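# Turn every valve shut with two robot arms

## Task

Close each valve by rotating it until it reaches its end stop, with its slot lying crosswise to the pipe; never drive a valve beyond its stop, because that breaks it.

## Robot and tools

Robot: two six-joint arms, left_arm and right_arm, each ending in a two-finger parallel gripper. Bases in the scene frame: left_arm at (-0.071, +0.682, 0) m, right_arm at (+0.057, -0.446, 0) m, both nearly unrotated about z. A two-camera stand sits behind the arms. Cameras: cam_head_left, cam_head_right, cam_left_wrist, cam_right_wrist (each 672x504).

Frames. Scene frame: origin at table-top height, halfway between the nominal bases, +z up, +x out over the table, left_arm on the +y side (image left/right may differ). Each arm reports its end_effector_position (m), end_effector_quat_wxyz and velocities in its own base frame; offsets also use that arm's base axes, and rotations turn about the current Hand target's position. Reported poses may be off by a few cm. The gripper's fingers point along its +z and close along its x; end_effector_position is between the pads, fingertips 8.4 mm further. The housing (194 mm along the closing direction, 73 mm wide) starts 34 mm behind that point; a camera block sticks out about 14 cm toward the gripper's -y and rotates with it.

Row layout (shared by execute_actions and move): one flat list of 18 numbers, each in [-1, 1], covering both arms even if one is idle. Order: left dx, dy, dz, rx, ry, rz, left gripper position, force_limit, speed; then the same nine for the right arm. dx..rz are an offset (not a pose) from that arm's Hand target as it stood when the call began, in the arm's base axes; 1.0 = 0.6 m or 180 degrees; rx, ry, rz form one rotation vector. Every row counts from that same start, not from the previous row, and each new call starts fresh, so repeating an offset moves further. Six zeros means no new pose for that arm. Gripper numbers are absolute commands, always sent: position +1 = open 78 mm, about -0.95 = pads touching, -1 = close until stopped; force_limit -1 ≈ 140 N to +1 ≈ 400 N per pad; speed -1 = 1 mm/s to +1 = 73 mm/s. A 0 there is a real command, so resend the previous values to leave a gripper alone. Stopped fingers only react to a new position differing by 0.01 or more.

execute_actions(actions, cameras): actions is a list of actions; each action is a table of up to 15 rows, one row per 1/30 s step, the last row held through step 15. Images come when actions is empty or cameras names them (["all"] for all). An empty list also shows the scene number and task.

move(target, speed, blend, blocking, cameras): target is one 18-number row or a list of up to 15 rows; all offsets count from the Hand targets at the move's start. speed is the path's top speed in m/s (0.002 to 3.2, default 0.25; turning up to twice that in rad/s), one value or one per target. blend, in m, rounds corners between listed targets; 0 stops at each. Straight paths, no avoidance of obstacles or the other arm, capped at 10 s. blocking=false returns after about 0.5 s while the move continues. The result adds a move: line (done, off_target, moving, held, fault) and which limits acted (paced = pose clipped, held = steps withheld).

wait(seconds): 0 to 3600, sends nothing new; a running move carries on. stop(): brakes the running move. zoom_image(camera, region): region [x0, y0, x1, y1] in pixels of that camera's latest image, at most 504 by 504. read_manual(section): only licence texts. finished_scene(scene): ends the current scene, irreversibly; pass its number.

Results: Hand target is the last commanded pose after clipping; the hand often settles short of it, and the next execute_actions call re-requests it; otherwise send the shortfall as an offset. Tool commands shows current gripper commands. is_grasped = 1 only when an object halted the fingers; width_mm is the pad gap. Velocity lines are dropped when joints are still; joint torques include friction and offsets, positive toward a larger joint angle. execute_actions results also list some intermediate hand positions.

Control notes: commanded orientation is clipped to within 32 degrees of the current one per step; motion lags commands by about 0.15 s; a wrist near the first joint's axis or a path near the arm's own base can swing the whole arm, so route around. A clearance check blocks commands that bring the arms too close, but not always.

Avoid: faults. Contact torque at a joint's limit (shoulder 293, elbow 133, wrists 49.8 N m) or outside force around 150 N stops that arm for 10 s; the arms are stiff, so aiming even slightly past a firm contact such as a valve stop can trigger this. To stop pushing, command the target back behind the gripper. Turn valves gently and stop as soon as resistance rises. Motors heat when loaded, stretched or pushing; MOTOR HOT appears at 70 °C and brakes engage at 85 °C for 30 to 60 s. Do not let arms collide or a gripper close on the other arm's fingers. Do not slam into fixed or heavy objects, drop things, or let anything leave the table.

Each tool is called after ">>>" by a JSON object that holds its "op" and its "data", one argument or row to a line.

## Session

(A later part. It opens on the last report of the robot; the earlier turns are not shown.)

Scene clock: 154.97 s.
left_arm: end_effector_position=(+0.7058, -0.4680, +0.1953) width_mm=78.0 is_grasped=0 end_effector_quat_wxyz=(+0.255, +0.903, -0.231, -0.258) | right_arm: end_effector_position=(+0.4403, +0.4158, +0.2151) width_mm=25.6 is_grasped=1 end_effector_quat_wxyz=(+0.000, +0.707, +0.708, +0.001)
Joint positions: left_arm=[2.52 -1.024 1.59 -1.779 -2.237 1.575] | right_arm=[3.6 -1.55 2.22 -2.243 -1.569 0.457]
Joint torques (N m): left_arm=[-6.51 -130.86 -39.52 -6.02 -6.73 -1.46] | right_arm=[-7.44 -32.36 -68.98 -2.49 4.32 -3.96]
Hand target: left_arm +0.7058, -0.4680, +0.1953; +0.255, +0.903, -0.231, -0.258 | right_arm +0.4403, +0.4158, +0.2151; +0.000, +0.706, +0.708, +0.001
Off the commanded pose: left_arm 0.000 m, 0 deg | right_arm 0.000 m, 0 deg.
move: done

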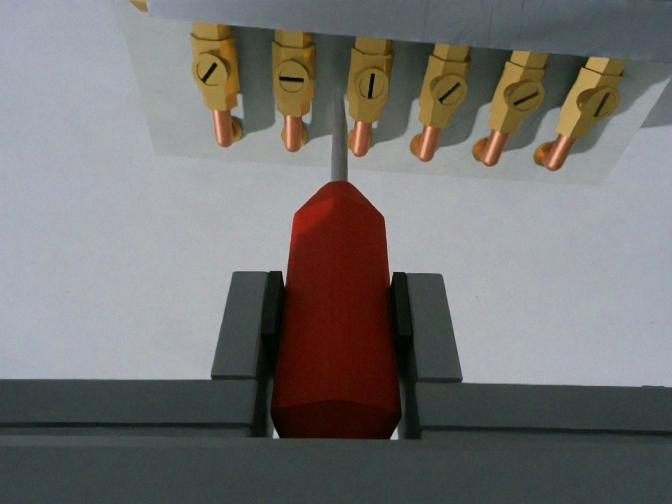

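>>> {"op": "move", "data": {
  "target": [
    [0,0,0,0,0,0,1,-1,0.5,-0.1005,-0.0302,-0.0275,0,0,-0.4,-0.97,-0.7,-0.6],
    [0,0,0,0,0,0,1,-1,0.5,-0.1005,-0.0302,-0.0607,0,0,-0.4,-0.97,-0.7,-0.6]
  ],
  "speed": 0.2,
  "cameras": ["cam_right_wrist"]
}}

>>> {"op": "zoom_image", "data": {
  "camera": "cam_right_wrist",
  "region": [310, 65, 370, 125]
}}

Scene clock: 159.80 s.
left_arm: end_effector_position=(+0.7058, -0.4680, +0.1953) width_mm=78.0 is_grasped=0 end_effector_quat_wxyz=(+0.255, +0.903, -0.231, -0.258) | right_arm: end_effector_position=(+0.3800, +0.3976, +0.1788) width_mm=25.6 is_grasped=1 end_effector_quat_wxyz=(+0.000, +0.988, +0.157, +0.001)
Joint positions: left_arm=[2.52 -1.024 1.59 -1.779 -2.237 1.575] | right_arm=[3.622 -1.594 2.348 -2.327 -1.572 1.735]
Joint torques (N m): left_arm=[-5.17 -131.25 -40.1 -6 -6.45 -1.27] | right_arm=[11.15 -24.43 -49.12 -5.48 -3.23 2.03]
Hand target: left_arm +0.7058, -0.4680, +0.1953; +0.255, +0.903, -0.231, -0.258 | right_arm +0.3800, +0.3976, +0.1787; +0.000, +0.988, +0.157, +0.001
Off the commanded pose: left_arm 0.000 m, 0 deg | right_arm 0.000 m, 0 deg.
move: done

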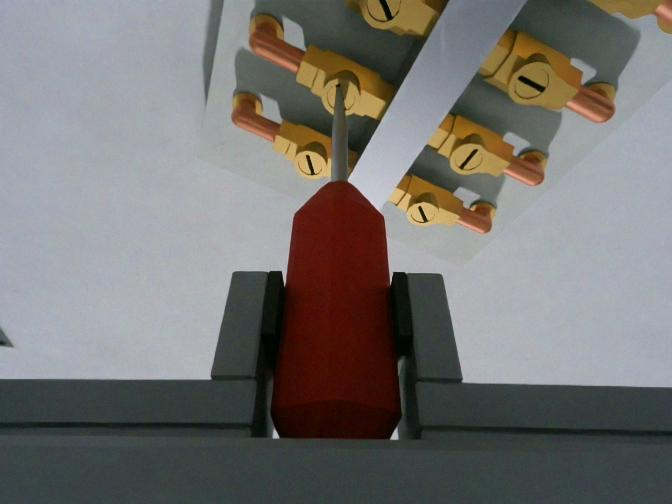

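Scaled by 8.400.

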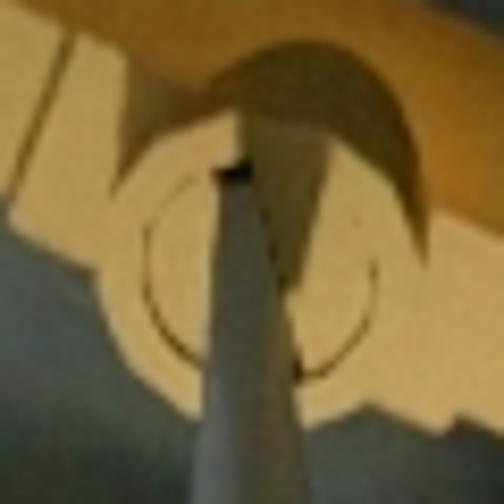

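>>> {"op": "move", "data": {
  "target": [
    [0,0,0,0,0,0,1,-1,0.5,0.0003,0.0001,0,0,0,0.0139,-0.97,-0.7,-0.6],
    [0,0,0,0,0,0,1,-1,0.5,0.0003,0.0001,-0.0017,0,0,0.0139,-0.97,-0.7,-0.6]
  ],
  "speed": 0.03,
  "cameras": ["cam_right_wrist"]
}}

>>> {"op": "zoom_image", "data": {
  "camera": "cam_right_wrist",
  "region": [320, 75, 360, 115]
}}

>>> {"op": "move", "data": {
  "target": [0,0,0,0,0,0,1,-1,0.5,0,0,-0.0012,0,0,0,-0.97,-0.7,-0.6],
  "speed": 0.015,
  "cameras": ["cam_right_wrist"]
}}

>>> {"op": "zoom_image", "data": {
  "camera": "cam_right_wrist",
  "region": [320, 75, 360, 115]
}}

Scene clock: 161.17 s.
left_arm: end_effector_position=(+0.7058, -0.4680, +0.1953) width_mm=78.0 is_grasped=0 end_effector_quat_wxyz=(+0.255, +0.903, -0.231, -0.258) | right_arm: end_effector_position=(+0.3802, +0.3977, +0.1778) width_mm=25.6 is_grasped=1 end_effector_quat_wxyz=(+0.000, +0.984, +0.179, +0.001) end_effector_velocity=(+0.001, +0.001, -0.002) end_effector_angular_velocity=(+0.000, +0.001, +0.002)
Joint positions: left_arm=[2.52 -1.024 1.59 -1.779 -2.237 1.575] | right_arm=[3.622 -1.592 2.348 -2.329 -1.572 1.692]
Joint velocities: left_arm=[within noise] | right_arm=[0 0.005 -0.001 -0.003 0 -0.002]
Joint torques (N m): left_arm=[-4.84 -129.89 -39.95 -5.99 -6.62 -1.32] | right_arm=[-3.55 -24.31 -48.31 -5.05 2.46 -4.2]
Hand target: left_arm +0.7058, -0.4680, +0.1953; +0.255, +0.903, -0.231, -0.258 | right_arm +0.3802, +0.3977, +0.1776; +0.000, +0.984, +0.179, +0.001
Off the commanded pose: left_arm 0.000 m, 0 deg | right_arm 0.000 m, 0 deg.
move: done

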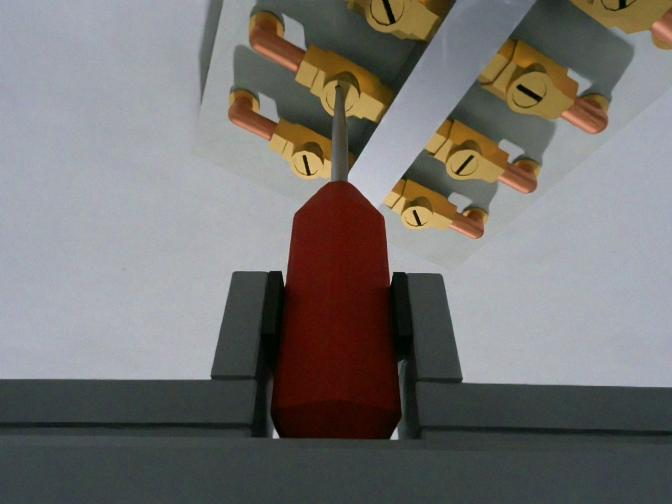

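Scaled by 12.600.

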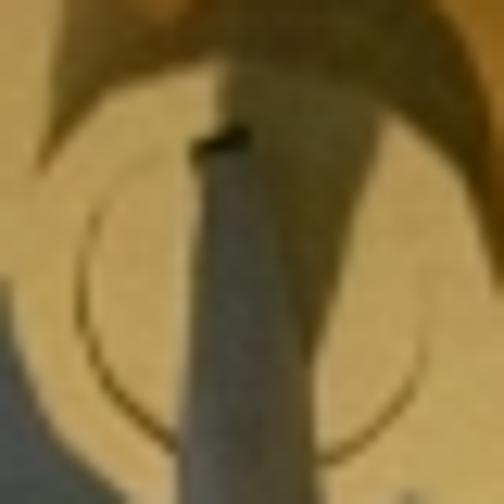

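Scene clock: 161.67 s.
left_arm: end_effector_position=(+0.7058, -0.4680, +0.1953) width_mm=78.0 is_grasped=0 end_effector_quat_wxyz=(+0.255, +0.903, -0.231, -0.258) | right_arm: end_effector_position=(+0.3802, +0.3977, +0.1770) width_mm=25.6 is_grasped=1 end_effector_quat_wxyz=(+0.000, +0.984, +0.179, +0.001)
Joint positions: left_arm=[2.52 -1.024 1.59 -1.779 -2.237 1.575] | right_arm=[3.622 -1.59 2.349 -2.331 -1.572 1.691]
Joint torques (N m): left_arm=[-5.22 -130.9 -40.25 -6.08 -6.52 -1.52] | right_arm=[-6.09 -11.36 -29.48 -3.29 3.52 -4.32]
Hand target: left_arm +0.7058, -0.4680, +0.1953; +0.255, +0.903, -0.231, -0.258 | right_arm +0.3802, +0.3977, +0.1769; +0.000, +0.984, +0.179, +0.001
Off the commanded pose: left_arm 0.000 m, 0 deg | right_arm 0.000 m, 0 deg.
move: done

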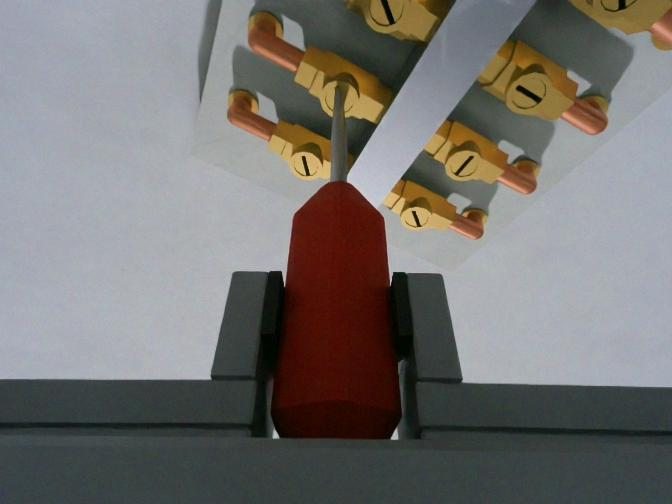

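Scaled by 12.600.

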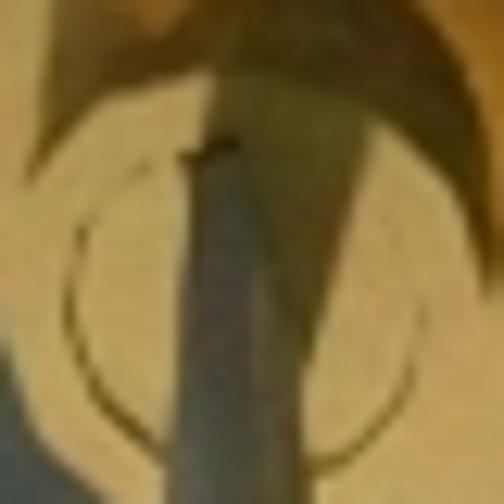

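>>> {"op": "move", "data": {
  "target": [
    [0,0,0,0,0,0,1,-1,0.5,0,0,0.003,0,0,0,-0.97,-0.7,-0.6],
    [0,0,0,0,0,0,1,-1,0.5,0.00065,-0.0017,0.003,0,0,0,-0.97,-0.7,-0.6]
  ],
  "speed": 0.03,
  "cameras": ["cam_right_wrist"]
}}

>>> {"op": "zoom_image", "data": {
  "camera": "cam_right_wrist",
  "region": [320, 75, 360, 115]
}}

Scene clock: 163.63 s.
left_arm: end_effector_position=(+0.7058, -0.4680, +0.1953) width_mm=78.0 is_grasped=0 end_effector_quat_wxyz=(+0.255, +0.903, -0.231, -0.258) | right_arm: end_effector_position=(+0.3806, +0.3969, +0.1787) width_mm=25.6 is_grasped=1 end_effector_quat_wxyz=(+0.000, +0.984, +0.179, +0.001)
Joint positions: left_arm=[2.52 -1.024 1.59 -1.779 -2.237 1.575] | right_arm=[3.62 -1.594 2.348 -2.327 -1.572 1.69]
Joint torques (N m): left_arm=[-5.75 -129.87 -40.15 -5.99 -6.48 -1.33] | right_arm=[-9.45 -46.15 -49.46 -2.43 3.72 -4.71]
Hand target: left_arm +0.7058, -0.4680, +0.1953; +0.255, +0.903, -0.231, -0.258 | right_arm +0.3806, +0.3967, +0.1787; +0.000, +0.984, +0.179, +0.001
Off the commanded pose: left_arm 0.000 m, 0 deg | right_arm 0.000 m, 0 deg.
move: done

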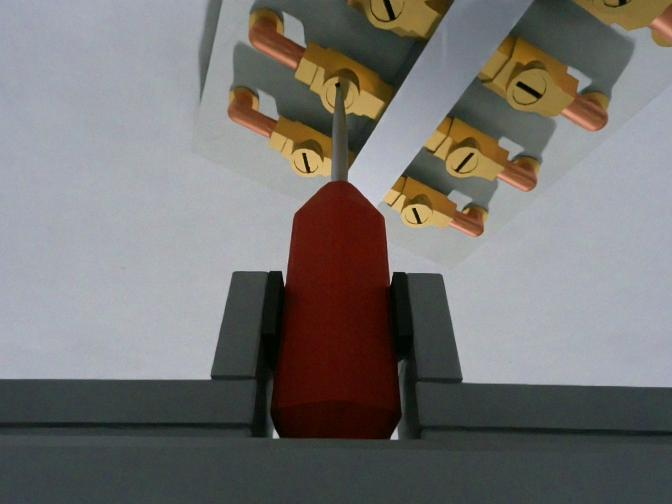

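Scaled by 12.600.

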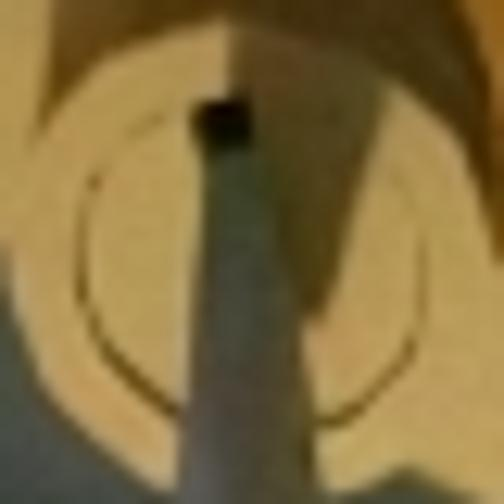

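>>> {"op": "move", "data": {
  "target": [0,0,0,0,0,0,1,-1,0.5,0,0,-0.002,0,0,0,-0.97,-0.7,-0.6],
  "speed": 0.015
}}

>>> {"op": "move", "data": {
  "target": [0,0,0,0,0,0,1,-1,0.5,0,0,-0.001,0,0,0,-0.97,-0.7,-0.6],
  "speed": 0.015,
  "cameras": ["cam_right_wrist"]
}}

>>> {"op": "zoom_image", "data": {
  "camera": "cam_right_wrist",
  "region": [320, 75, 360, 115]
}}

Scene clock: 164.27 s.
left_arm: end_effector_position=(+0.7058, -0.4680, +0.1953) width_mm=78.0 is_grasped=0 end_effector_quat_wxyz=(+0.255, +0.903, -0.231, -0.258) | right_arm: end_effector_position=(+0.3806, +0.3967, +0.1776) width_mm=25.6 is_grasped=1 end_effector_quat_wxyz=(+0.000, +0.984, +0.179, +0.001)
Joint positions: left_arm=[2.52 -1.024 1.59 -1.779 -2.237 1.575] | right_arm=[3.62 -1.592 2.349 -2.33 -1.572 1.689]
Joint torques (N m): left_arm=[-4.18 -130.03 -40.68 -5.78 -6.48 -1.61] | right_arm=[-7.66 -25.62 -47.56 -5.09 3.55 -4.13]
Hand target: left_arm +0.7058, -0.4680, +0.1953; +0.255, +0.903, -0.231, -0.258 | right_arm +0.3806, +0.3967, +0.1775; +0.000, +0.984, +0.179, +0.001
Off the commanded pose: left_arm 0.000 m, 0 deg | right_arm 0.000 m, 0 deg.
move: done

Scene clock: 164.77 s.
left_arm: end_effector_position=(+0.7058, -0.4680, +0.1953) width_mm=78.0 is_grasped=0 end_effector_quat_wxyz=(+0.255, +0.903, -0.231, -0.258) | right_arm: end_effector_position=(+0.3806, +0.3967, +0.1769) width_mm=25.6 is_grasped=1 end_effector_quat_wxyz=(+0.000, +0.984, +0.179, +0.001)
Joint positions: left_arm=[2.52 -1.024 1.59 -1.779 -2.237 1.575] | right_arm=[3.62 -1.591 2.35 -2.331 -1.572 1.689]
Joint torques (N m): left_arm=[-5.24 -130.91 -40.29 -5.99 -6.6 -1.25] | right_arm=[-5.38 -25.12 -57.7 -5.02 3.55 -3.93]
Hand target: left_arm +0.7058, -0.4680, +0.1953; +0.255, +0.903, -0.231, -0.258 | right_arm +0.3806, +0.3967, +0.1769; +0.000, +0.984, +0.179, +0.001
Off the commanded pose: left_arm 0.000 m, 0 deg | right_arm 0.000 m, 0 deg.
move: done

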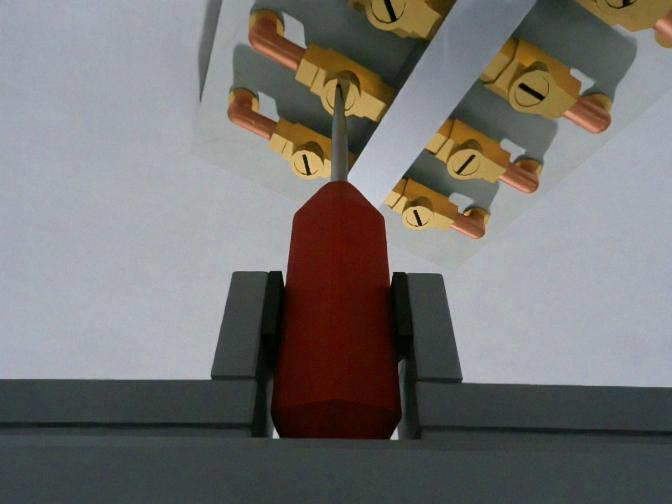

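Scaled by 12.600.

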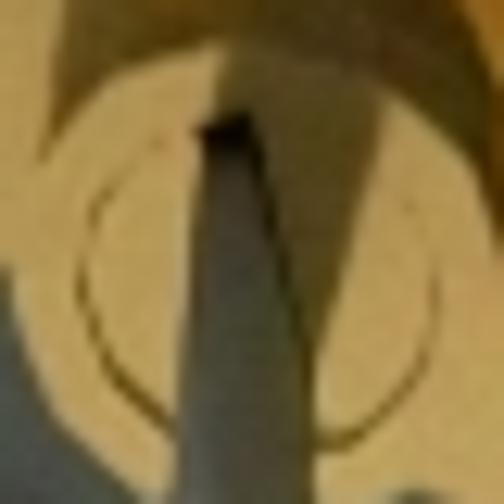

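>>> {"op": "move", "data": {
  "target": [0,0,0,0,0,0,1,-1,0.5,0,0,-0.0017,0,0,0,-0.97,-0.7,-0.6],
  "speed": 0.015
}}

>>> {"op": "move", "data": {
  "target": [0,0,0,0,0,0,1,-1,0.5,0,0,0,0,0,-0.05,-0.97,-0.7,-0.6],
  "speed": 0.15,
  "cameras": ["cam_right_wrist"]
}}

>>> {"op": "zoom_image", "data": {
  "camera": "cam_right_wrist",
  "region": [300, 55, 380, 125]
}}

Scene clock: 165.40 s.
left_arm: end_effector_position=(+0.7058, -0.4680, +0.1953) width_mm=78.0 is_grasped=0 end_effector_quat_wxyz=(+0.255, +0.903, -0.231, -0.258) | right_arm: end_effector_position=(+0.3806, +0.3967, +0.1759) width_mm=25.6 is_grasped=1 end_effector_quat_wxyz=(+0.000, +0.984, +0.179, +0.001)
Joint positions: left_arm=[2.52 -1.024 1.59 -1.779 -2.237 1.575] | right_arm=[3.62 -1.59 2.351 -2.334 -1.572 1.689]
Joint torques (N m): left_arm=[-4.05 -130.85 -39.5 -6.06 -6.38 -1.65] | right_arm=[-3.9 -25.44 -48.14 -5.41 3.49 -3.7]
Hand target: left_arm +0.7058, -0.4680, +0.1953; +0.255, +0.903, -0.231, -0.258 | right_arm +0.3806, +0.3967, +0.1759; +0.000, +0.984, +0.179, +0.001
Off the commanded pose: left_arm 0.000 m, 0 deg | right_arm 0.000 m, 0 deg.
move: done

Scene clock: 166.50 s.
left_arm: end_effector_position=(+0.7058, -0.4680, +0.1953) width_mm=78.0 is_grasped=0 end_effector_quat_wxyz=(+0.255, +0.903, -0.231, -0.258) | right_arm: end_effector_position=(+0.3806, +0.3967, +0.1759) width_mm=25.6 is_grasped=1 end_effector_quat_wxyz=(+0.001, +0.995, +0.101, +0.001)
Joint positions: left_arm=[2.52 -1.024 1.59 -1.779 -2.237 1.575] | right_arm=[3.62 -1.589 2.35 -2.334 -1.573 1.846]
Joint torques (N m): left_arm=[-5.34 -130.97 -40.02 -6.04 -6.39 -1.42] | right_arm=[10.36 -24.69 -63.81 -2.55 -3.45 3.31]
Hand target: left_arm +0.7058, -0.4680, +0.1953; +0.255, +0.903, -0.231, -0.258 | right_arm +0.3806, +0.3967, +0.1759; +0.001, +0.995, +0.101, +0.001
Off the commanded pose: left_arm 0.000 m, 0 deg | right_arm 0.000 m, 0 deg.
move: done

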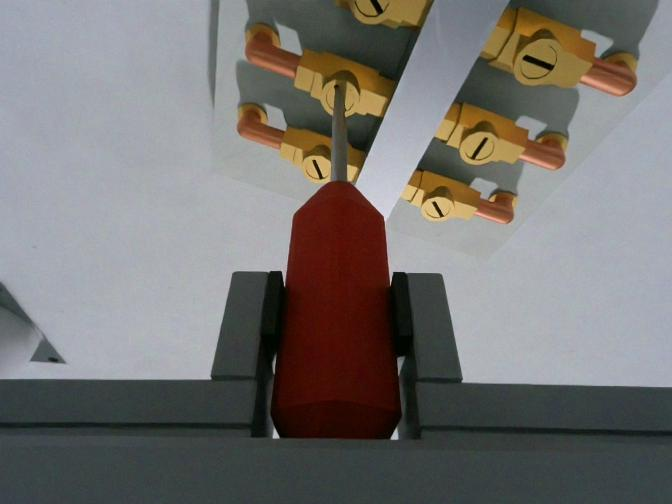

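Scaled by 6.300.

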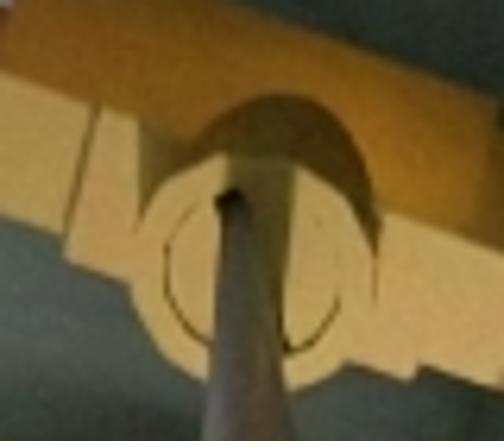

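>>> {"op": "move", "data": {
  "target": [0,0,0,0,0,0,1,-1,0.5,0,0,0,0,0,-0.175,-0.97,-0.7,-0.6],
  "speed": 0.25
}}

>>> {"op": "move", "data": {
  "target": [0,0,0,0,0,0,1,-1,0.5,0,0,0,0,0,-0.0139,-0.97,-0.7,-0.6],
  "speed": 0.04,
  "cameras": ["cam_right_wrist"]
}}

>>> {"op": "zoom_image", "data": {
  "camera": "cam_right_wrist",
  "region": [300, 45, 380, 125]
}}

Scene clock: 168.43 s.
left_arm: end_effector_position=(+0.7058, -0.4680, +0.1953) width_mm=78.0 is_grasped=0 end_effector_quat_wxyz=(+0.255, +0.903, -0.231, -0.258) | right_arm: end_effector_position=(+0.3806, +0.3967, +0.1759) width_mm=25.6 is_grasped=1 end_effector_quat_wxyz=(+0.001, +0.985, -0.173, +0.001)
Joint positions: left_arm=[2.52 -1.024 1.59 -1.779 -2.237 1.575] | right_arm=[3.62 -1.589 2.35 -2.332 -1.573 2.396]
Joint torques (N m): left_arm=[-3.31 -129.89 -39.69 -6.06 -6.59 -1.43] | right_arm=[8.8 -14.6 -54.63 -1.78 -4.94 3.82]
Hand target: left_arm +0.7058, -0.4680, +0.1953; +0.255, +0.903, -0.231, -0.258 | right_arm +0.3806, +0.3967, +0.1759; +0.001, +0.985, -0.173, +0.001
Off the commanded pose: left_arm 0.000 m, 0 deg | right_arm 0.000 m, 0 deg.
move: done

Scene clock: 169.37 s.
left_arm: end_effector_position=(+0.7058, -0.4680, +0.1953) width_mm=78.0 is_grasped=0 end_effector_quat_wxyz=(+0.255, +0.903, -0.231, -0.258) | right_arm: end_effector_position=(+0.3806, +0.3967, +0.1759) width_mm=25.6 is_grasped=1 end_effector_quat_wxyz=(+0.001, +0.981, -0.194, +0.001)
Joint positions: left_arm=[2.52 -1.024 1.59 -1.779 -2.237 1.575] | right_arm=[3.62 -1.589 2.35 -2.332 -1.573 2.44]
Joint torques (N m): left_arm=[-4.4 -130.78 -40.13 -5.86 -6.52 -1.35] | right_arm=[7.74 -14.62 -54.05 -1.39 -5.08 3.63]
Hand target: left_arm +0.7058, -0.4680, +0.1953; +0.255, +0.903, -0.231, -0.258 | right_arm +0.3806, +0.3967, +0.1759; +0.001, +0.981, -0.194, +0.001
Off the commanded pose: left_arm 0.000 m, 0 deg | right_arm 0.000 m, 0 deg.
move: done

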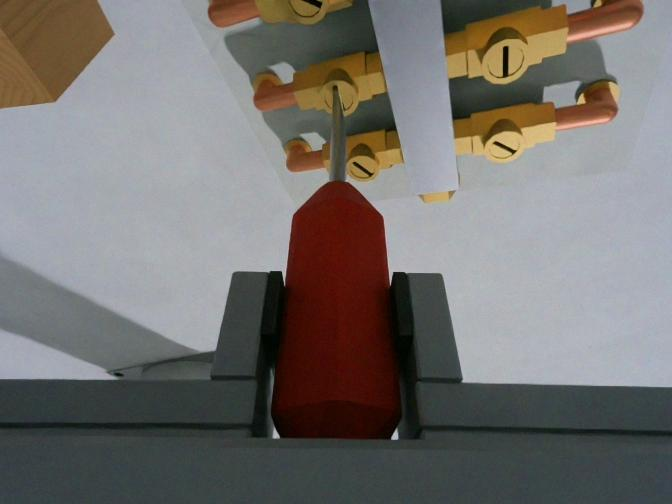

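Scaled by 6.300.

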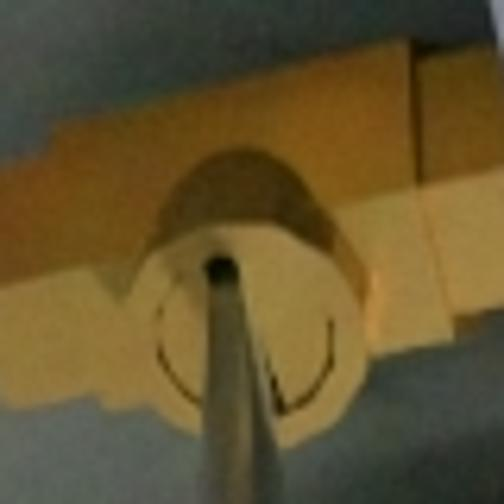

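>>> {"op": "move", "data": {
  "target": [0,0,0,0,0,0,1,-1,0.5,0,0,0,0,0,-0.0083,-0.97,-0.7,-0.6],
  "speed": 0.03
}}

>>> {"op": "move", "data": {
  "target": [0,0,0,0,0,0,1,-1,0.5,0,0,0,0,0,-0.0083,-0.97,-0.7,-0.6],
  "speed": 0.03
}}

Scene clock: 170.27 s.
left_arm: end_effector_position=(+0.7058, -0.4680, +0.1953) width_mm=78.0 is_grasped=0 end_effector_quat_wxyz=(+0.255, +0.903, -0.231, -0.258) | right_arm: end_effector_position=(+0.3806, +0.3967, +0.1759) width_mm=25.6 is_grasped=1 end_effector_quat_wxyz=(+0.001, +0.978, -0.207, +0.001)
Joint positions: left_arm=[2.52 -1.024 1.59 -1.779 -2.237 1.575] | right_arm=[3.62 -1.589 2.35 -2.332 -1.573 2.466]
Joint torques (N m): left_arm=[-6.02 -130.78 -39.84 -5.84 -6.55 -1.33] | right_arm=[8.88 -14.29 -53.61 -1.43 -5.3 3.99]
Hand target: left_arm +0.7058, -0.4680, +0.1953; +0.255, +0.903, -0.231, -0.258 | right_arm +0.3806, +0.3967, +0.1759; +0.001, +0.978, -0.207, +0.001
Off the commanded pose: left_arm 0.000 m, 0 deg | right_arm 0.000 m, 0 deg.
move: done

Scene clock: 171.07 s.
left_arm: end_effector_position=(+0.7058, -0.4680, +0.1953) width_mm=78.0 is_grasped=0 end_effector_quat_wxyz=(+0.255, +0.903, -0.231, -0.258) | right_arm: end_effector_position=(+0.3806, +0.3967, +0.1759) width_mm=25.6 is_grasped=1 end_effector_quat_wxyz=(+0.001, +0.976, -0.220, +0.001)
Joint positions: left_arm=[2.52 -1.024 1.59 -1.779 -2.237 1.575] | right_arm=[3.62 -1.589 2.35 -2.332 -1.573 2.492]
Joint torques (N m): left_arm=[-4.73 -129.57 -39.72 -5.76 -6.42 -1.29] | right_arm=[6.78 -14.31 -53.12 -1.71 -5.08 4.95]
Hand target: left_arm +0.7058, -0.4680, +0.1953; +0.255, +0.903, -0.231, -0.258 | right_arm +0.3806, +0.3967, +0.1759; +0.001, +0.976, -0.220, +0.001
Off the commanded pose: left_arm 0.000 m, 0 deg | right_arm 0.000 m, 0 deg.
move: done

>>> {"op": "move", "data": {
  "target": [
    [0,0,0,0,0,0,1,-1,0.5,0,0,0,0,0,0.011,-0.97,-0.7,-0.6],
    [0,0,0,0,0,0,1,-1,0.5,0,0,0.02,0,0,0.011,-0.97,-0.7,-0.6],
    [0,0,0,0,0,0,1,-1,0.5,-0.0047,-0.066,0.02,0,0,0.2361,-0.97,-0.7,-0.6],
    [0,0,0,0,0,0,1,-1,0.5,-0.0047,-0.066,0.005,0,0,0.2361,-0.97,-0.7,-0.6]
  ],
  "speed": [0.05,0.1,0.3,0.08],
  "cameras": ["cam_right_wrist"]
}}

>>> {"op": "zoom_image", "data": {
  "camera": "cam_right_wrist",
  "region": [320, 75, 360, 115]
}}

Scene clock: 174.63 s.
left_arm: end_effector_position=(+0.7058, -0.4680, +0.1953) width_mm=78.0 is_grasped=0 end_effector_quat_wxyz=(+0.255, +0.903, -0.231, -0.258) | right_arm: end_effector_position=(+0.3778, +0.3571, +0.1790) width_mm=25.6 is_grasped=1 end_effector_quat_wxyz=(+0.000, +0.989, +0.149, +0.001)
Joint positions: left_arm=[2.52 -1.024 1.59 -1.779 -2.237 1.575] | right_arm=[3.551 -1.649 2.398 -2.322 -1.572 1.682]
Joint torques (N m): left_arm=[-3.6 -131.21 -40.1 -5.93 -6.39 -1.45] | right_arm=[-7.81 -20.86 -49.29 -5.48 4.06 -4.06]
Hand target: left_arm +0.7058, -0.4680, +0.1953; +0.255, +0.903, -0.231, -0.258 | right_arm +0.3778, +0.3571, +0.1789; +0.000, +0.989, +0.149, +0.001
Off the commanded pose: left_arm 0.000 m, 0 deg | right_arm 0.000 m, 0 deg.
move: done

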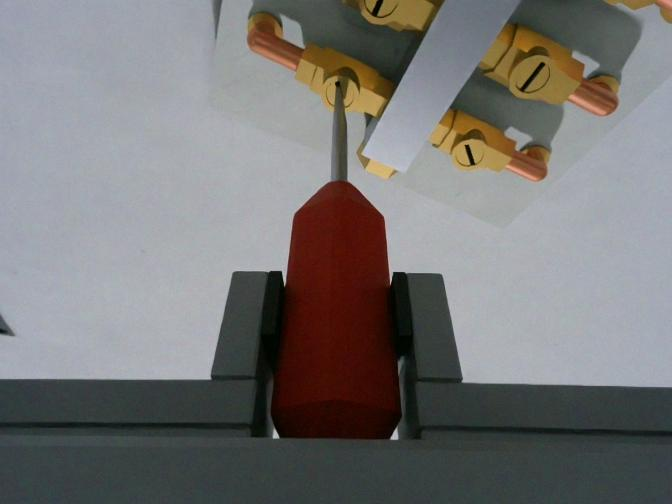

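Scaled by 12.600.

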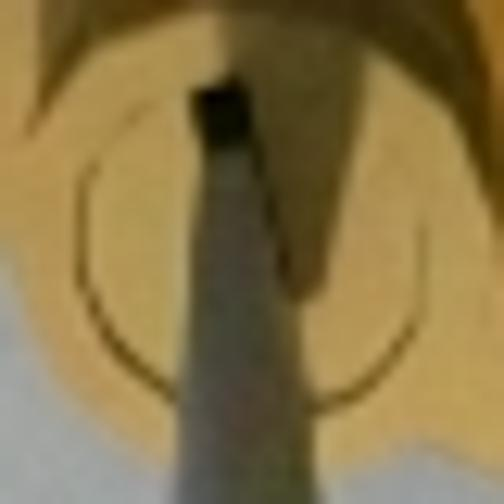

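>>> {"op": "move", "data": {
  "target": [0,0,0,0,0,0,1,-1,0.5,0,0,-0.0037,0,0,0,-0.97,-0.7,-0.6],
  "speed": 0.015
}}

Scene clock: 175.23 s.
left_arm: end_effector_position=(+0.7058, -0.4680, +0.1953) width_mm=78.0 is_grasped=0 end_effector_quat_wxyz=(+0.255, +0.903, -0.231, -0.258) | right_arm: end_effector_position=(+0.3778, +0.3571, +0.1768) width_mm=25.6 is_grasped=1 end_effector_quat_wxyz=(+0.000, +0.989, +0.149, +0.001)
Joint positions: left_arm=[2.52 -1.024 1.59 -1.779 -2.237 1.575] | right_arm=[3.551 -1.645 2.4 -2.328 -1.572 1.682]
Joint torques (N m): left_arm=[-5.05 -130.83 -39.44 -5.89 -6.36 -1.56] | right_arm=[-7.37 -20.91 -49.62 -6.15 4.4 -4.07]
Hand target: left_arm +0.7058, -0.4680, +0.1953; +0.255, +0.903, -0.231, -0.258 | right_arm +0.3778, +0.3571, +0.1767; +0.000, +0.989, +0.149, +0.001
Off the commanded pose: left_arm 0.000 m, 0 deg | right_arm 0.000 m, 0 deg.
move: done

>>> {"op": "move", "data": {
  "target": [
    [0,0,0,0,0,0,1,-1,0.5,0,0,-0.0014,0,0,0,-0.97,-0.7,-0.6],
    [0,0,0,0,0,0,1,-1,0.5,0,0,-0.0014,0,0,-0.2167,-0.97,-0.7,-0.6]
  ],
  "speed": [0.03,0.2]
}}

>>> {"op": "move", "data": {
  "target": [0,0,0,0,0,0,1,-1,0.5,0,0,0,0,0,-0.0111,-0.97,-0.7,-0.6],
  "speed": 0.03
}}

>>> {"op": "move", "data": {
  "target": [0,0,0,0,0,0,1,-1,0.5,0,0,0,0,0,-0.0083,-0.97,-0.7,-0.6],
  "speed": 0.03
}}

Scene clock: 177.80 s.
left_arm: end_effector_position=(+0.7058, -0.4680, +0.1953) width_mm=78.0 is_grasped=0 end_effector_quat_wxyz=(+0.255, +0.903, -0.231, -0.258) | right_arm: end_effector_position=(+0.3778, +0.3571, +0.1758) width_mm=25.6 is_grasped=1 end_effector_quat_wxyz=(+0.001, +0.982, -0.190, +0.001)
Joint positions: left_arm=[2.52 -1.024 1.59 -1.779 -2.237 1.575] | right_arm=[3.552 -1.643 2.4 -2.329 -1.573 2.363]
Joint torques (N m): left_arm=[-3.26 -130.32 -39.9 -5.87 -6.27 -1.42] | right_arm=[7.71 -13.97 -59.81 -2.65 -4.79 2.56]
Hand target: left_arm +0.7058, -0.4680, +0.1953; +0.255, +0.903, -0.231, -0.258 | right_arm +0.3778, +0.3571, +0.1758; +0.001, +0.982, -0.190, +0.001
Off the commanded pose: left_arm 0.000 m, 0 deg | right_arm 0.000 m, 0 deg.
move: done

Scene clock: 178.73 s.
left_arm: end_effector_position=(+0.7058, -0.4680, +0.1953) width_mm=78.0 is_grasped=0 end_effector_quat_wxyz=(+0.255, +0.903, -0.231, -0.258) | right_arm: end_effector_position=(+0.3778, +0.3571, +0.1758) width_mm=25.6 is_grasped=1 end_effector_quat_wxyz=(+0.001, +0.978, -0.207, +0.001)
Joint positions: left_arm=[2.52 -1.024 1.59 -1.779 -2.237 1.575] | right_arm=[3.552 -1.643 2.4 -2.329 -1.573 2.397]
Joint torques (N m): left_arm=[-3.47 -130.97 -39.94 -6 -6.3 -1.29] | right_arm=[8.53 -14.88 -59.86 -2.6 -4.88 4.15]
Hand target: left_arm +0.7058, -0.4680, +0.1953; +0.255, +0.903, -0.231, -0.258 | right_arm +0.3778, +0.3571, +0.1758; +0.001, +0.978, -0.207, +0.001
Off the commanded pose: left_arm 0.000 m, 0 deg | right_arm 0.000 m, 0 deg.
move: done

Scene clock: 179.53 s.
left_arm: end_effector_position=(+0.7058, -0.4680, +0.1953) width_mm=78.0 is_grasped=0 end_effector_quat_wxyz=(+0.255, +0.903, -0.231, -0.258) | right_arm: end_effector_position=(+0.3778, +0.3571, +0.1758) width_mm=25.6 is_grasped=1 end_effector_quat_wxyz=(+0.001, +0.976, -0.220, +0.001)
Joint positions: left_arm=[2.52 -1.024 1.59 -1.779 -2.237 1.575] | right_arm=[3.552 -1.643 2.4 -2.329 -1.573 2.424]
Joint torques (N m): left_arm=[-4.02 -130.37 -40.18 -6.01 -6.29 -1.4] | right_arm=[7.35 -15.38 -60.41 -2.63 -5.04 5.3]
Hand target: left_arm +0.7058, -0.4680, +0.1953; +0.255, +0.903, -0.231, -0.258 | right_arm +0.3778, +0.3571, +0.1758; +0.001, +0.976, -0.220, +0.001
Off the commanded pose: left_arm 0.000 m, 0 deg | right_arm 0.000 m, 0 deg.
move: done

>>> {"op": "move", "data": {
  "target": [
    [0,0,0,0,0,0,1,-1,0.5,0,0,0,0,0,0.011,-0.97,-0.7,-0.6],
    [0,0,0,0,0,0,1,-1,0.5,0,0,0.032,0,0,0.011,-0.97,-0.7,-0.6],
    [0,0,0,0,0,0,1,-1,0.5,0.0093,0.132,0.032,0,0,0.3583,-0.97,-0.7,-0.6]
  ],
  "speed": [0.05,0.1,0.3],
  "cameras": ["cam_right_wrist"]
}}

>>> {"op": "zoom_image", "data": {
  "camera": "cam_right_wrist",
  "region": [310, 50, 370, 110]
}}

Scene clock: 183.33 s.
left_arm: end_effector_position=(+0.7058, -0.4680, +0.1953) width_mm=78.0 is_grasped=0 end_effector_quat_wxyz=(+0.255, +0.903, -0.231, -0.258) | right_arm: end_effector_position=(+0.3833, +0.4363, +0.1950) width_mm=25.6 is_grasped=1 end_effector_quat_wxyz=(+0.000, +0.942, +0.335, +0.001)
Joint positions: left_arm=[2.52 -1.024 1.59 -1.779 -2.237 1.575] | right_arm=[3.681 -1.565 2.281 -2.289 -1.572 1.428]
Joint torques (N m): left_arm=[-2.85 -131.96 -40.22 -6.03 -6.19 -1.32] | right_arm=[10.44 -28.14 -67.31 -2.29 4.58 -3.92]
Hand target: left_arm +0.7058, -0.4680, +0.1953; +0.255, +0.903, -0.231, -0.258 | right_arm +0.3833, +0.4363, +0.1950; +0.000, +0.942, +0.335, +0.001
Off the commanded pose: left_arm 0.000 m, 0 deg | right_arm 0.000 m, 0 deg.
move: done

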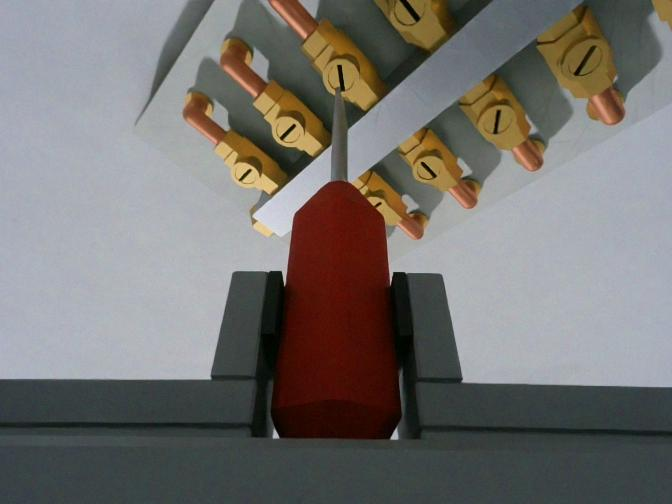

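Scaled by 8.400.

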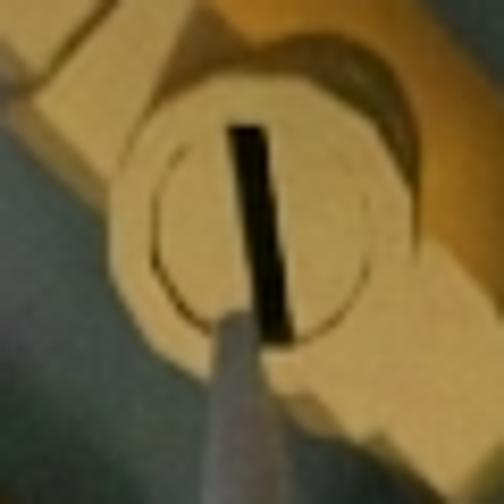

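>>> {"op": "move", "data": {
  "target": [
    [0,0,0,0,0,0,1,-1,0.5,0.0013,-0.0002,0,0,0,-0.0211,-0.97,-0.7,-0.6],
    [0,0,0,0,0,0,1,-1,0.5,0.0013,-0.0002,-0.0268,0,0,-0.0211,-0.97,-0.7,-0.6]
  ],
  "speed": 0.08,
  "cameras": ["cam_right_wrist"]
}}

>>> {"op": "zoom_image", "data": {
  "camera": "cam_right_wrist",
  "region": [320, 75, 360, 115]
}}

Scene clock: 184.97 s.
left_arm: end_effector_position=(+0.7058, -0.4680, +0.1953) width_mm=78.0 is_grasped=0 end_effector_quat_wxyz=(+0.255, +0.903, -0.231, -0.258) | right_arm: end_effector_position=(+0.3841, +0.4362, +0.1791) width_mm=25.6 is_grasped=1 end_effector_quat_wxyz=(+0.000, +0.953, +0.303, +0.001)
Joint positions: left_arm=[2.52 -1.024 1.59 -1.779 -2.237 1.575] | right_arm=[3.68 -1.541 2.294 -2.326 -1.572 1.493]
Joint torques (N m): left_arm=[-2.95 -130.8 -39.88 -6.04 -6.1 -1.28] | right_arm=[-0.87 -29.57 -47.97 -5.47 -2.96 2.03]
Hand target: left_arm +0.7058, -0.4680, +0.1953; +0.255, +0.903, -0.231, -0.258 | right_arm +0.3841, +0.4362, +0.1790; +0.000, +0.953, +0.303, +0.001
Off the commanded pose: left_arm 0.000 m, 0 deg | right_arm 0.000 m, 0 deg.
move: done

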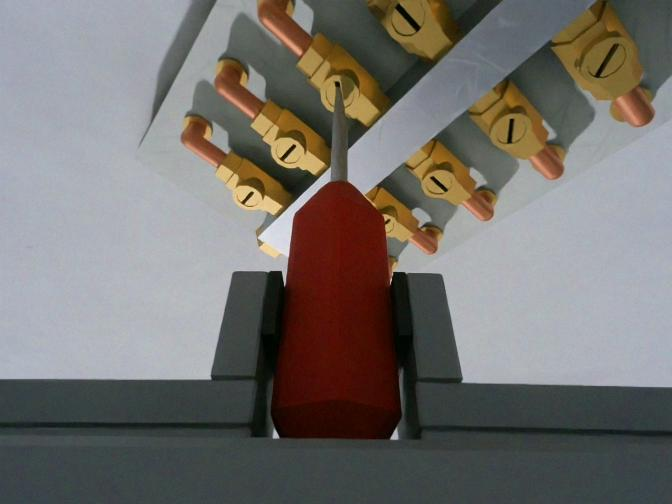

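Scaled by 12.600.

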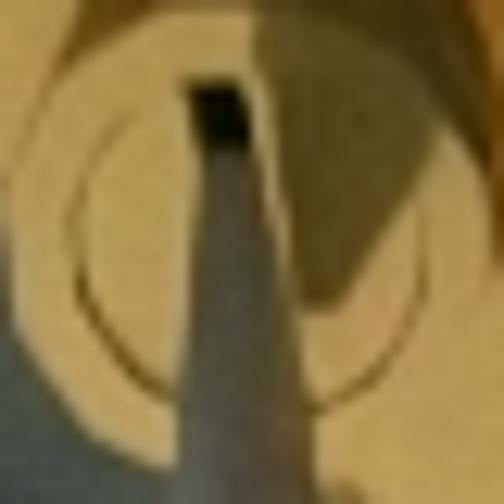

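>>> {"op": "move", "data": {
  "target": [0,0,0,0,0,0,1,-1,0.5,0,0,-0.0037,0,0,0,-0.97,-0.7,-0.6],
  "speed": 0.015,
  "cameras": ["cam_right_wrist"]
}}

>>> {"op": "zoom_image", "data": {
  "camera": "cam_right_wrist",
  "region": [320, 75, 360, 115]
}}

Scene clock: 185.53 s.
left_arm: end_effector_position=(+0.7058, -0.4680, +0.1953) width_mm=78.0 is_grasped=0 end_effector_quat_wxyz=(+0.255, +0.903, -0.231, -0.258) | right_arm: end_effector_position=(+0.3843, +0.4362, +0.1770) width_mm=25.6 is_grasped=1 end_effector_quat_wxyz=(+0.000, +0.953, +0.303, +0.001)
Joint positions: left_arm=[2.52 -1.024 1.59 -1.779 -2.237 1.575] | right_arm=[3.68 -1.538 2.296 -2.332 -1.572 1.493]
Joint torques (N m): left_arm=[-1.7 -131.26 -40.25 -5.65 -6.16 -1.61] | right_arm=[3.97 -12.28 -25.6 -2.95 -2.92 2.17]
Hand target: left_arm +0.7058, -0.4680, +0.1953; +0.255, +0.903, -0.231, -0.258 | right_arm +0.3841, +0.4362, +0.1767; +0.000, +0.953, +0.303, +0.001
Off the commanded pose: left_arm 0.000 m, 0 deg | right_arm 0.000 m, 0 deg.
move: done

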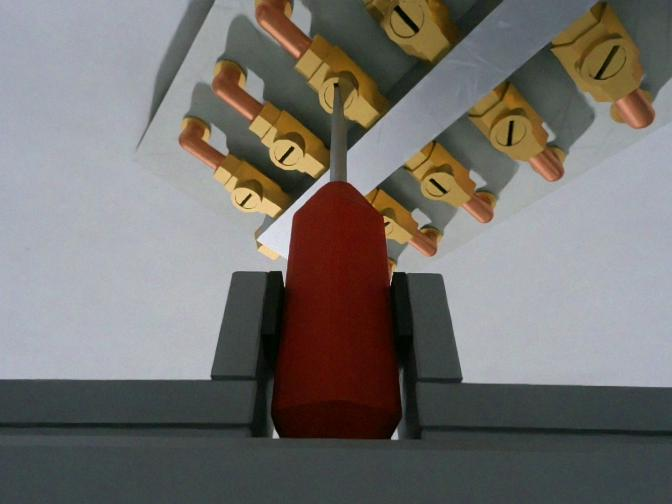

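Scaled by 12.600.

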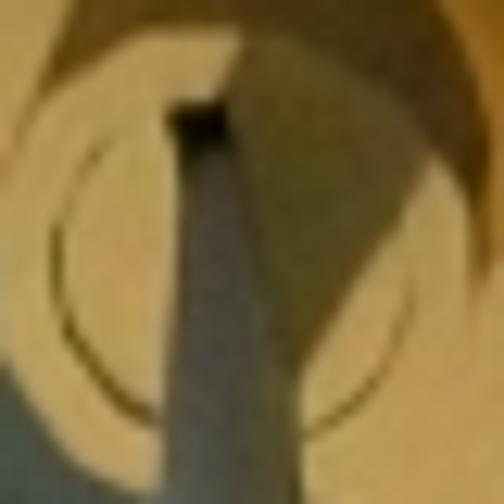

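>>> {"op": "move", "data": {
  "target": [
    [0,0,0,0,0,0,1,-1,0.5,0,0,0.002,0,0,0,-0.97,-0.7,-0.6],
    [0,0,0,0,0,0,1,-1,0.5,-0.0002,-0.00013,0.002,0,0,0,-0.97,-0.7,-0.6]
  ],
  "speed": 0.03,
  "cameras": ["cam_right_wrist"]
}}

>>> {"op": "zoom_image", "data": {
  "camera": "cam_right_wrist",
  "region": [325, 75, 355, 115]
}}

Scene clock: 186.43 s.
left_arm: end_effector_position=(+0.7058, -0.4680, +0.1953) width_mm=78.0 is_grasped=0 end_effector_quat_wxyz=(+0.255, +0.903, -0.231, -0.258) | right_arm: end_effector_position=(+0.3840, +0.4361, +0.1779) width_mm=25.6 is_grasped=1 end_effector_quat_wxyz=(+0.000, +0.953, +0.303, +0.001)
Joint positions: left_arm=[2.52 -1.024 1.59 -1.779 -2.237 1.575] | right_arm=[3.68 -1.539 2.295 -2.329 -1.572 1.493]
Joint torques (N m): left_arm=[-4.65 -131.82 -39.99 -5.66 -6.21 -1.45] | right_arm=[6.9 -53.09 -62.11 -2.16 -0.55 -0.24]
Hand target: left_arm +0.7058, -0.4680, +0.1953; +0.255, +0.903, -0.231, -0.258 | right_arm +0.3840, +0.4361, +0.1779; +0.000, +0.953, +0.303, +0.001
Off the commanded pose: left_arm 0.000 m, 0 deg | right_arm 0.000 m, 0 deg.
move: done

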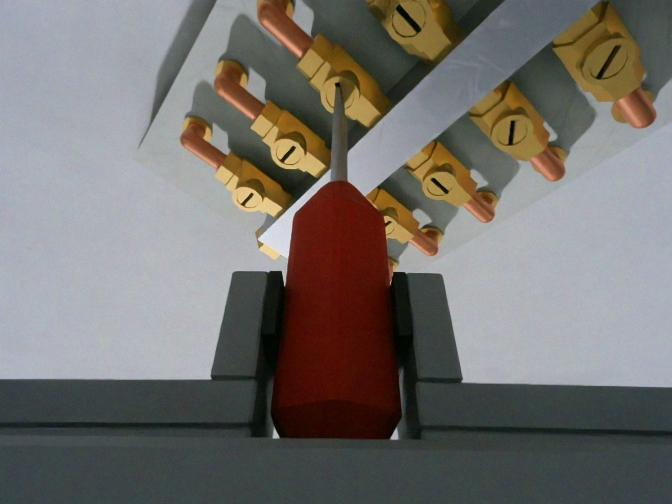

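Scaled by 12.600.

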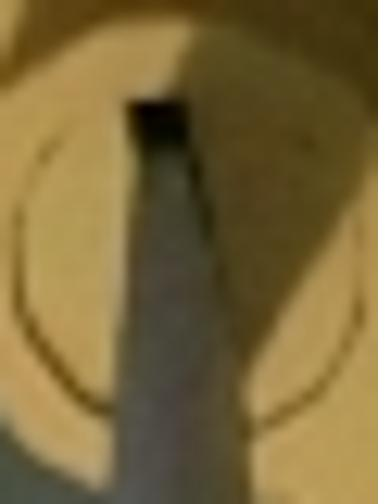

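>>> {"op": "move", "data": {
  "target": [0,0,0,0,0,0,1,-1,0.5,0,0,-0.0018,0,0,0,-0.97,-0.7,-0.6],
  "speed": 0.015
}}

Scene clock: 187.00 s.
left_arm: end_effector_position=(+0.7058, -0.4680, +0.1953) width_mm=78.0 is_grasped=0 end_effector_quat_wxyz=(+0.255, +0.903, -0.231, -0.258) | right_arm: end_effector_position=(+0.3839, +0.4360, +0.1767) width_mm=25.6 is_grasped=1 end_effector_quat_wxyz=(+0.000, +0.953, +0.303, +0.001)
Joint positions: left_arm=[2.52 -1.024 1.59 -1.779 -2.237 1.575] | right_arm=[3.68 -1.538 2.296 -2.331 -1.572 1.493]
Joint torques (N m): left_arm=[-4 -130.85 -39.71 -5.85 -6.14 -1.44] | right_arm=[6.54 -29.51 -65.52 -5.23 0.56 -2.34]
Hand target: left_arm +0.7058, -0.4680, +0.1953; +0.255, +0.903, -0.231, -0.258 | right_arm +0.3840, +0.4361, +0.1769; +0.000, +0.953, +0.303, +0.001
Off the commanded pose: left_arm 0.000 m, 0 deg | right_arm 0.000 m, 0 deg.
move: done

>>> {"op": "move", "data": {
  "target": [
    [0,0,0,0,0,0,1,-1,0.5,0,0,-0.0016,0,0,0,-0.97,-0.7,-0.6],
    [0,0,0,0,0,0,1,-1,0.5,0,0,-0.0016,0,0,-0.3178,-0.97,-0.7,-0.6]
  ],
  "speed": [0.03,0.25]
}}

>>> {"op": "move", "data": {
  "target": [0,0,0,0,0,0,1,-1,0.5,0,0,0,0,0,-0.0111,-0.97,-0.7,-0.6],
  "speed": 0.03
}}

>>> {"op": "move", "data": {
  "target": [0,0,0,0,0,0,1,-1,0.5,0,0,0,0,0,-0.0083,-0.97,-0.7,-0.6],
  "speed": 0.03,
  "cameras": ["cam_right_wrist"]
}}

>>> {"op": "zoom_image", "data": {
  "camera": "cam_right_wrist",
  "region": [300, 45, 380, 125]
}}

Scene clock: 189.90 s.
left_arm: end_effector_position=(+0.7058, -0.4680, +0.1953) width_mm=78.0 is_grasped=0 end_effector_quat_wxyz=(+0.255, +0.903, -0.231, -0.258) | right_arm: end_effector_position=(+0.3840, +0.4361, +0.1759) width_mm=25.6 is_grasped=1 end_effector_quat_wxyz=(+0.001, +0.982, -0.190, +0.001)
Joint positions: left_arm=[2.52 -1.024 1.59 -1.779 -2.237 1.575] | right_arm=[3.681 -1.536 2.296 -2.331 -1.573 2.492]
Joint torques (N m): left_arm=[-2.9 -131.87 -40.09 -5.86 -5.92 -1.54] | right_arm=[7.25 -18.28 -55.39 -2.3 -6.1 3.19]
Hand target: left_arm +0.7058, -0.4680, +0.1953; +0.255, +0.903, -0.231, -0.258 | right_arm +0.3840, +0.4361, +0.1759; +0.001, +0.982, -0.190, +0.001
Off the commanded pose: left_arm 0.000 m, 0 deg | right_arm 0.000 m, 0 deg.
move: done

Scene clock: 190.83 s.
left_arm: end_effector_position=(+0.7058, -0.4680, +0.1953) width_mm=78.0 is_grasped=0 end_effector_quat_wxyz=(+0.255, +0.903, -0.231, -0.258) | right_arm: end_effector_position=(+0.3840, +0.4361, +0.1759) width_mm=25.6 is_grasped=1 end_effector_quat_wxyz=(+0.001, +0.978, -0.207, +0.001)
Joint positions: left_arm=[2.52 -1.024 1.59 -1.779 -2.237 1.575] | right_arm=[3.681 -1.536 2.296 -2.331 -1.573 2.527]
Joint torques (N m): left_arm=[-3.23 -131.51 -40.29 -6.02 -6.07 -1.25] | right_arm=[7.35 -17 -54.69 -1.91 -5.98 3.69]
Hand target: left_arm +0.7058, -0.4680, +0.1953; +0.255, +0.903, -0.231, -0.258 | right_arm +0.3840, +0.4361, +0.1759; +0.001, +0.978, -0.207, +0.001
Off the commanded pose: left_arm 0.000 m, 0 deg | right_arm 0.000 m, 0 deg.
move: done

Scene clock: 191.63 s.
left_arm: end_effector_position=(+0.7058, -0.4680, +0.1953) width_mm=78.0 is_grasped=0 end_effector_quat_wxyz=(+0.255, +0.903, -0.231, -0.258) | right_arm: end_effector_position=(+0.3840, +0.4361, +0.1759) width_mm=25.6 is_grasped=1 end_effector_quat_wxyz=(+0.001, +0.976, -0.220, +0.001)
Joint positions: left_arm=[2.52 -1.024 1.59 -1.779 -2.237 1.575] | right_arm=[3.681 -1.536 2.296 -2.331 -1.573 2.553]
Joint torques (N m): left_arm=[-2.87 -131.28 -39.85 -5.86 -6.03 -1.46] | right_arm=[6.14 -18.15 -54.62 -1.89 -5.81 4.76]
Hand target: left_arm +0.7058, -0.4680, +0.1953; +0.255, +0.903, -0.231, -0.258 | right_arm +0.3840, +0.4361, +0.1759; +0.001, +0.976, -0.220, +0.001
Off the commanded pose: left_arm 0.000 m, 0 deg | right_arm 0.000 m, 0 deg.
move: done

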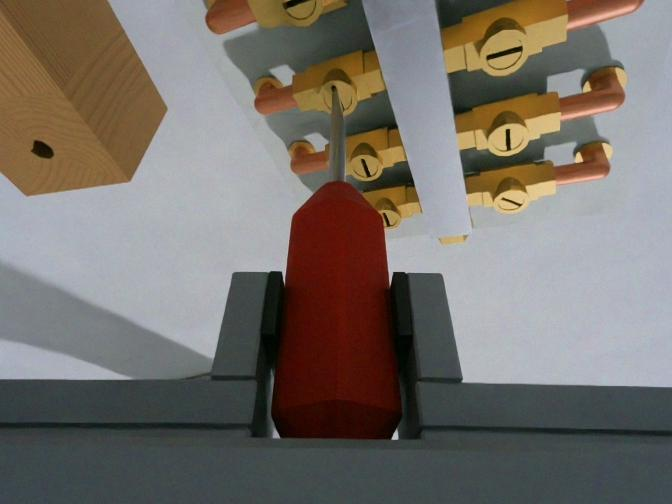

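Scaled by 6.300.

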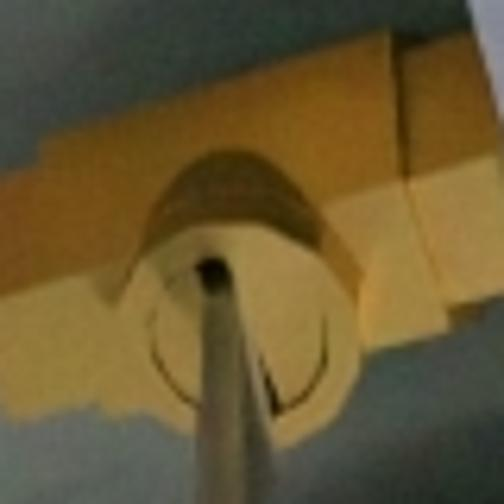

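>>> {"op": "move", "data": {
  "target": [
    [0,0,0,0,0,0,1,-1,0.5,0,0,0,0,0,0.011,-0.97,-0.7,-0.6],
    [0,0,0,0,0,0,1,-1,0.5,0,0,0.032,0,0,0.011,-0.97,-0.7,-0.6],
    [0,0,0,0,0,0,1,-1,0.5,0.0053,0.0668,0.032,0,0,0.5361,-0.97,-0.7,-0.6]
  ],
  "speed": [0.05,0.1,0.5],
  "cameras": ["cam_right_wrist"]
}}

>>> {"op": "zoom_image", "data": {
  "camera": "cam_right_wrist",
  "region": [310, 50, 370, 110]
}}

Scene clock: 195.37 s.
left_arm: end_effector_position=(+0.7058, -0.4680, +0.1953) width_mm=78.0 is_grasped=0 end_effector_quat_wxyz=(+0.255, +0.903, -0.231, -0.258) | right_arm: end_effector_position=(+0.3872, +0.4762, +0.1951) width_mm=25.6 is_grasped=1 end_effector_quat_wxyz=(+0.000, +0.814, +0.581, +0.001) end_effector_velocity=(+0.000, +0.002, +0.001) end_effector_angular_velocity=(+0.004, +0.001, +0.006)
Joint positions: left_arm=[2.52 -1.024 1.59 -1.779 -2.237 1.575] | right_arm=[3.736 -1.51 2.224 -2.287 -1.57 0.925]
Joint velocities: left_arm=[within noise] | right_arm=[0.001 0 -0.002 0 0.003 -0.005]
Joint torques (N m): left_arm=[-2.57 -131.55 -40.04 -5.81 -5.91 -1.35] | right_arm=[11.32 -33.55 -66.74 -2.08 4 -4.1]
Hand target: left_arm +0.7058, -0.4680, +0.1953; +0.255, +0.903, -0.231, -0.258 | right_arm +0.3872, +0.4762, +0.1951; +0.000, +0.814, +0.581, +0.001
Off the commanded pose: left_arm 0.000 m, 0 deg | right_arm 0.000 m, 0 deg.
move: done

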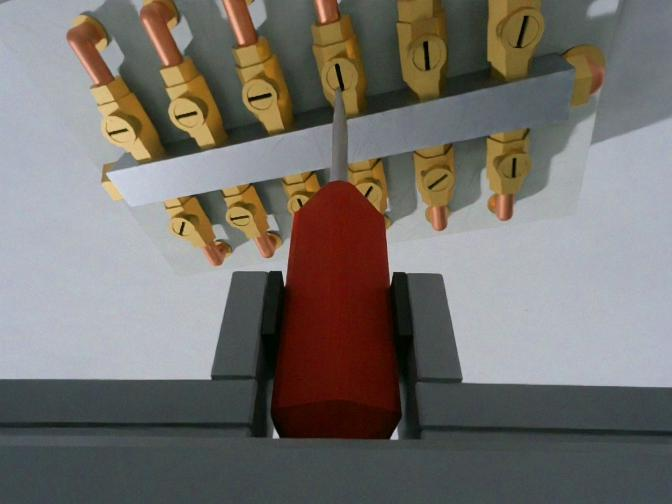

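Scaled by 8.400.

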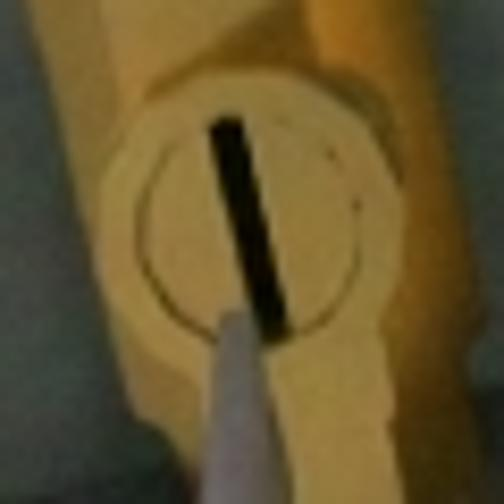

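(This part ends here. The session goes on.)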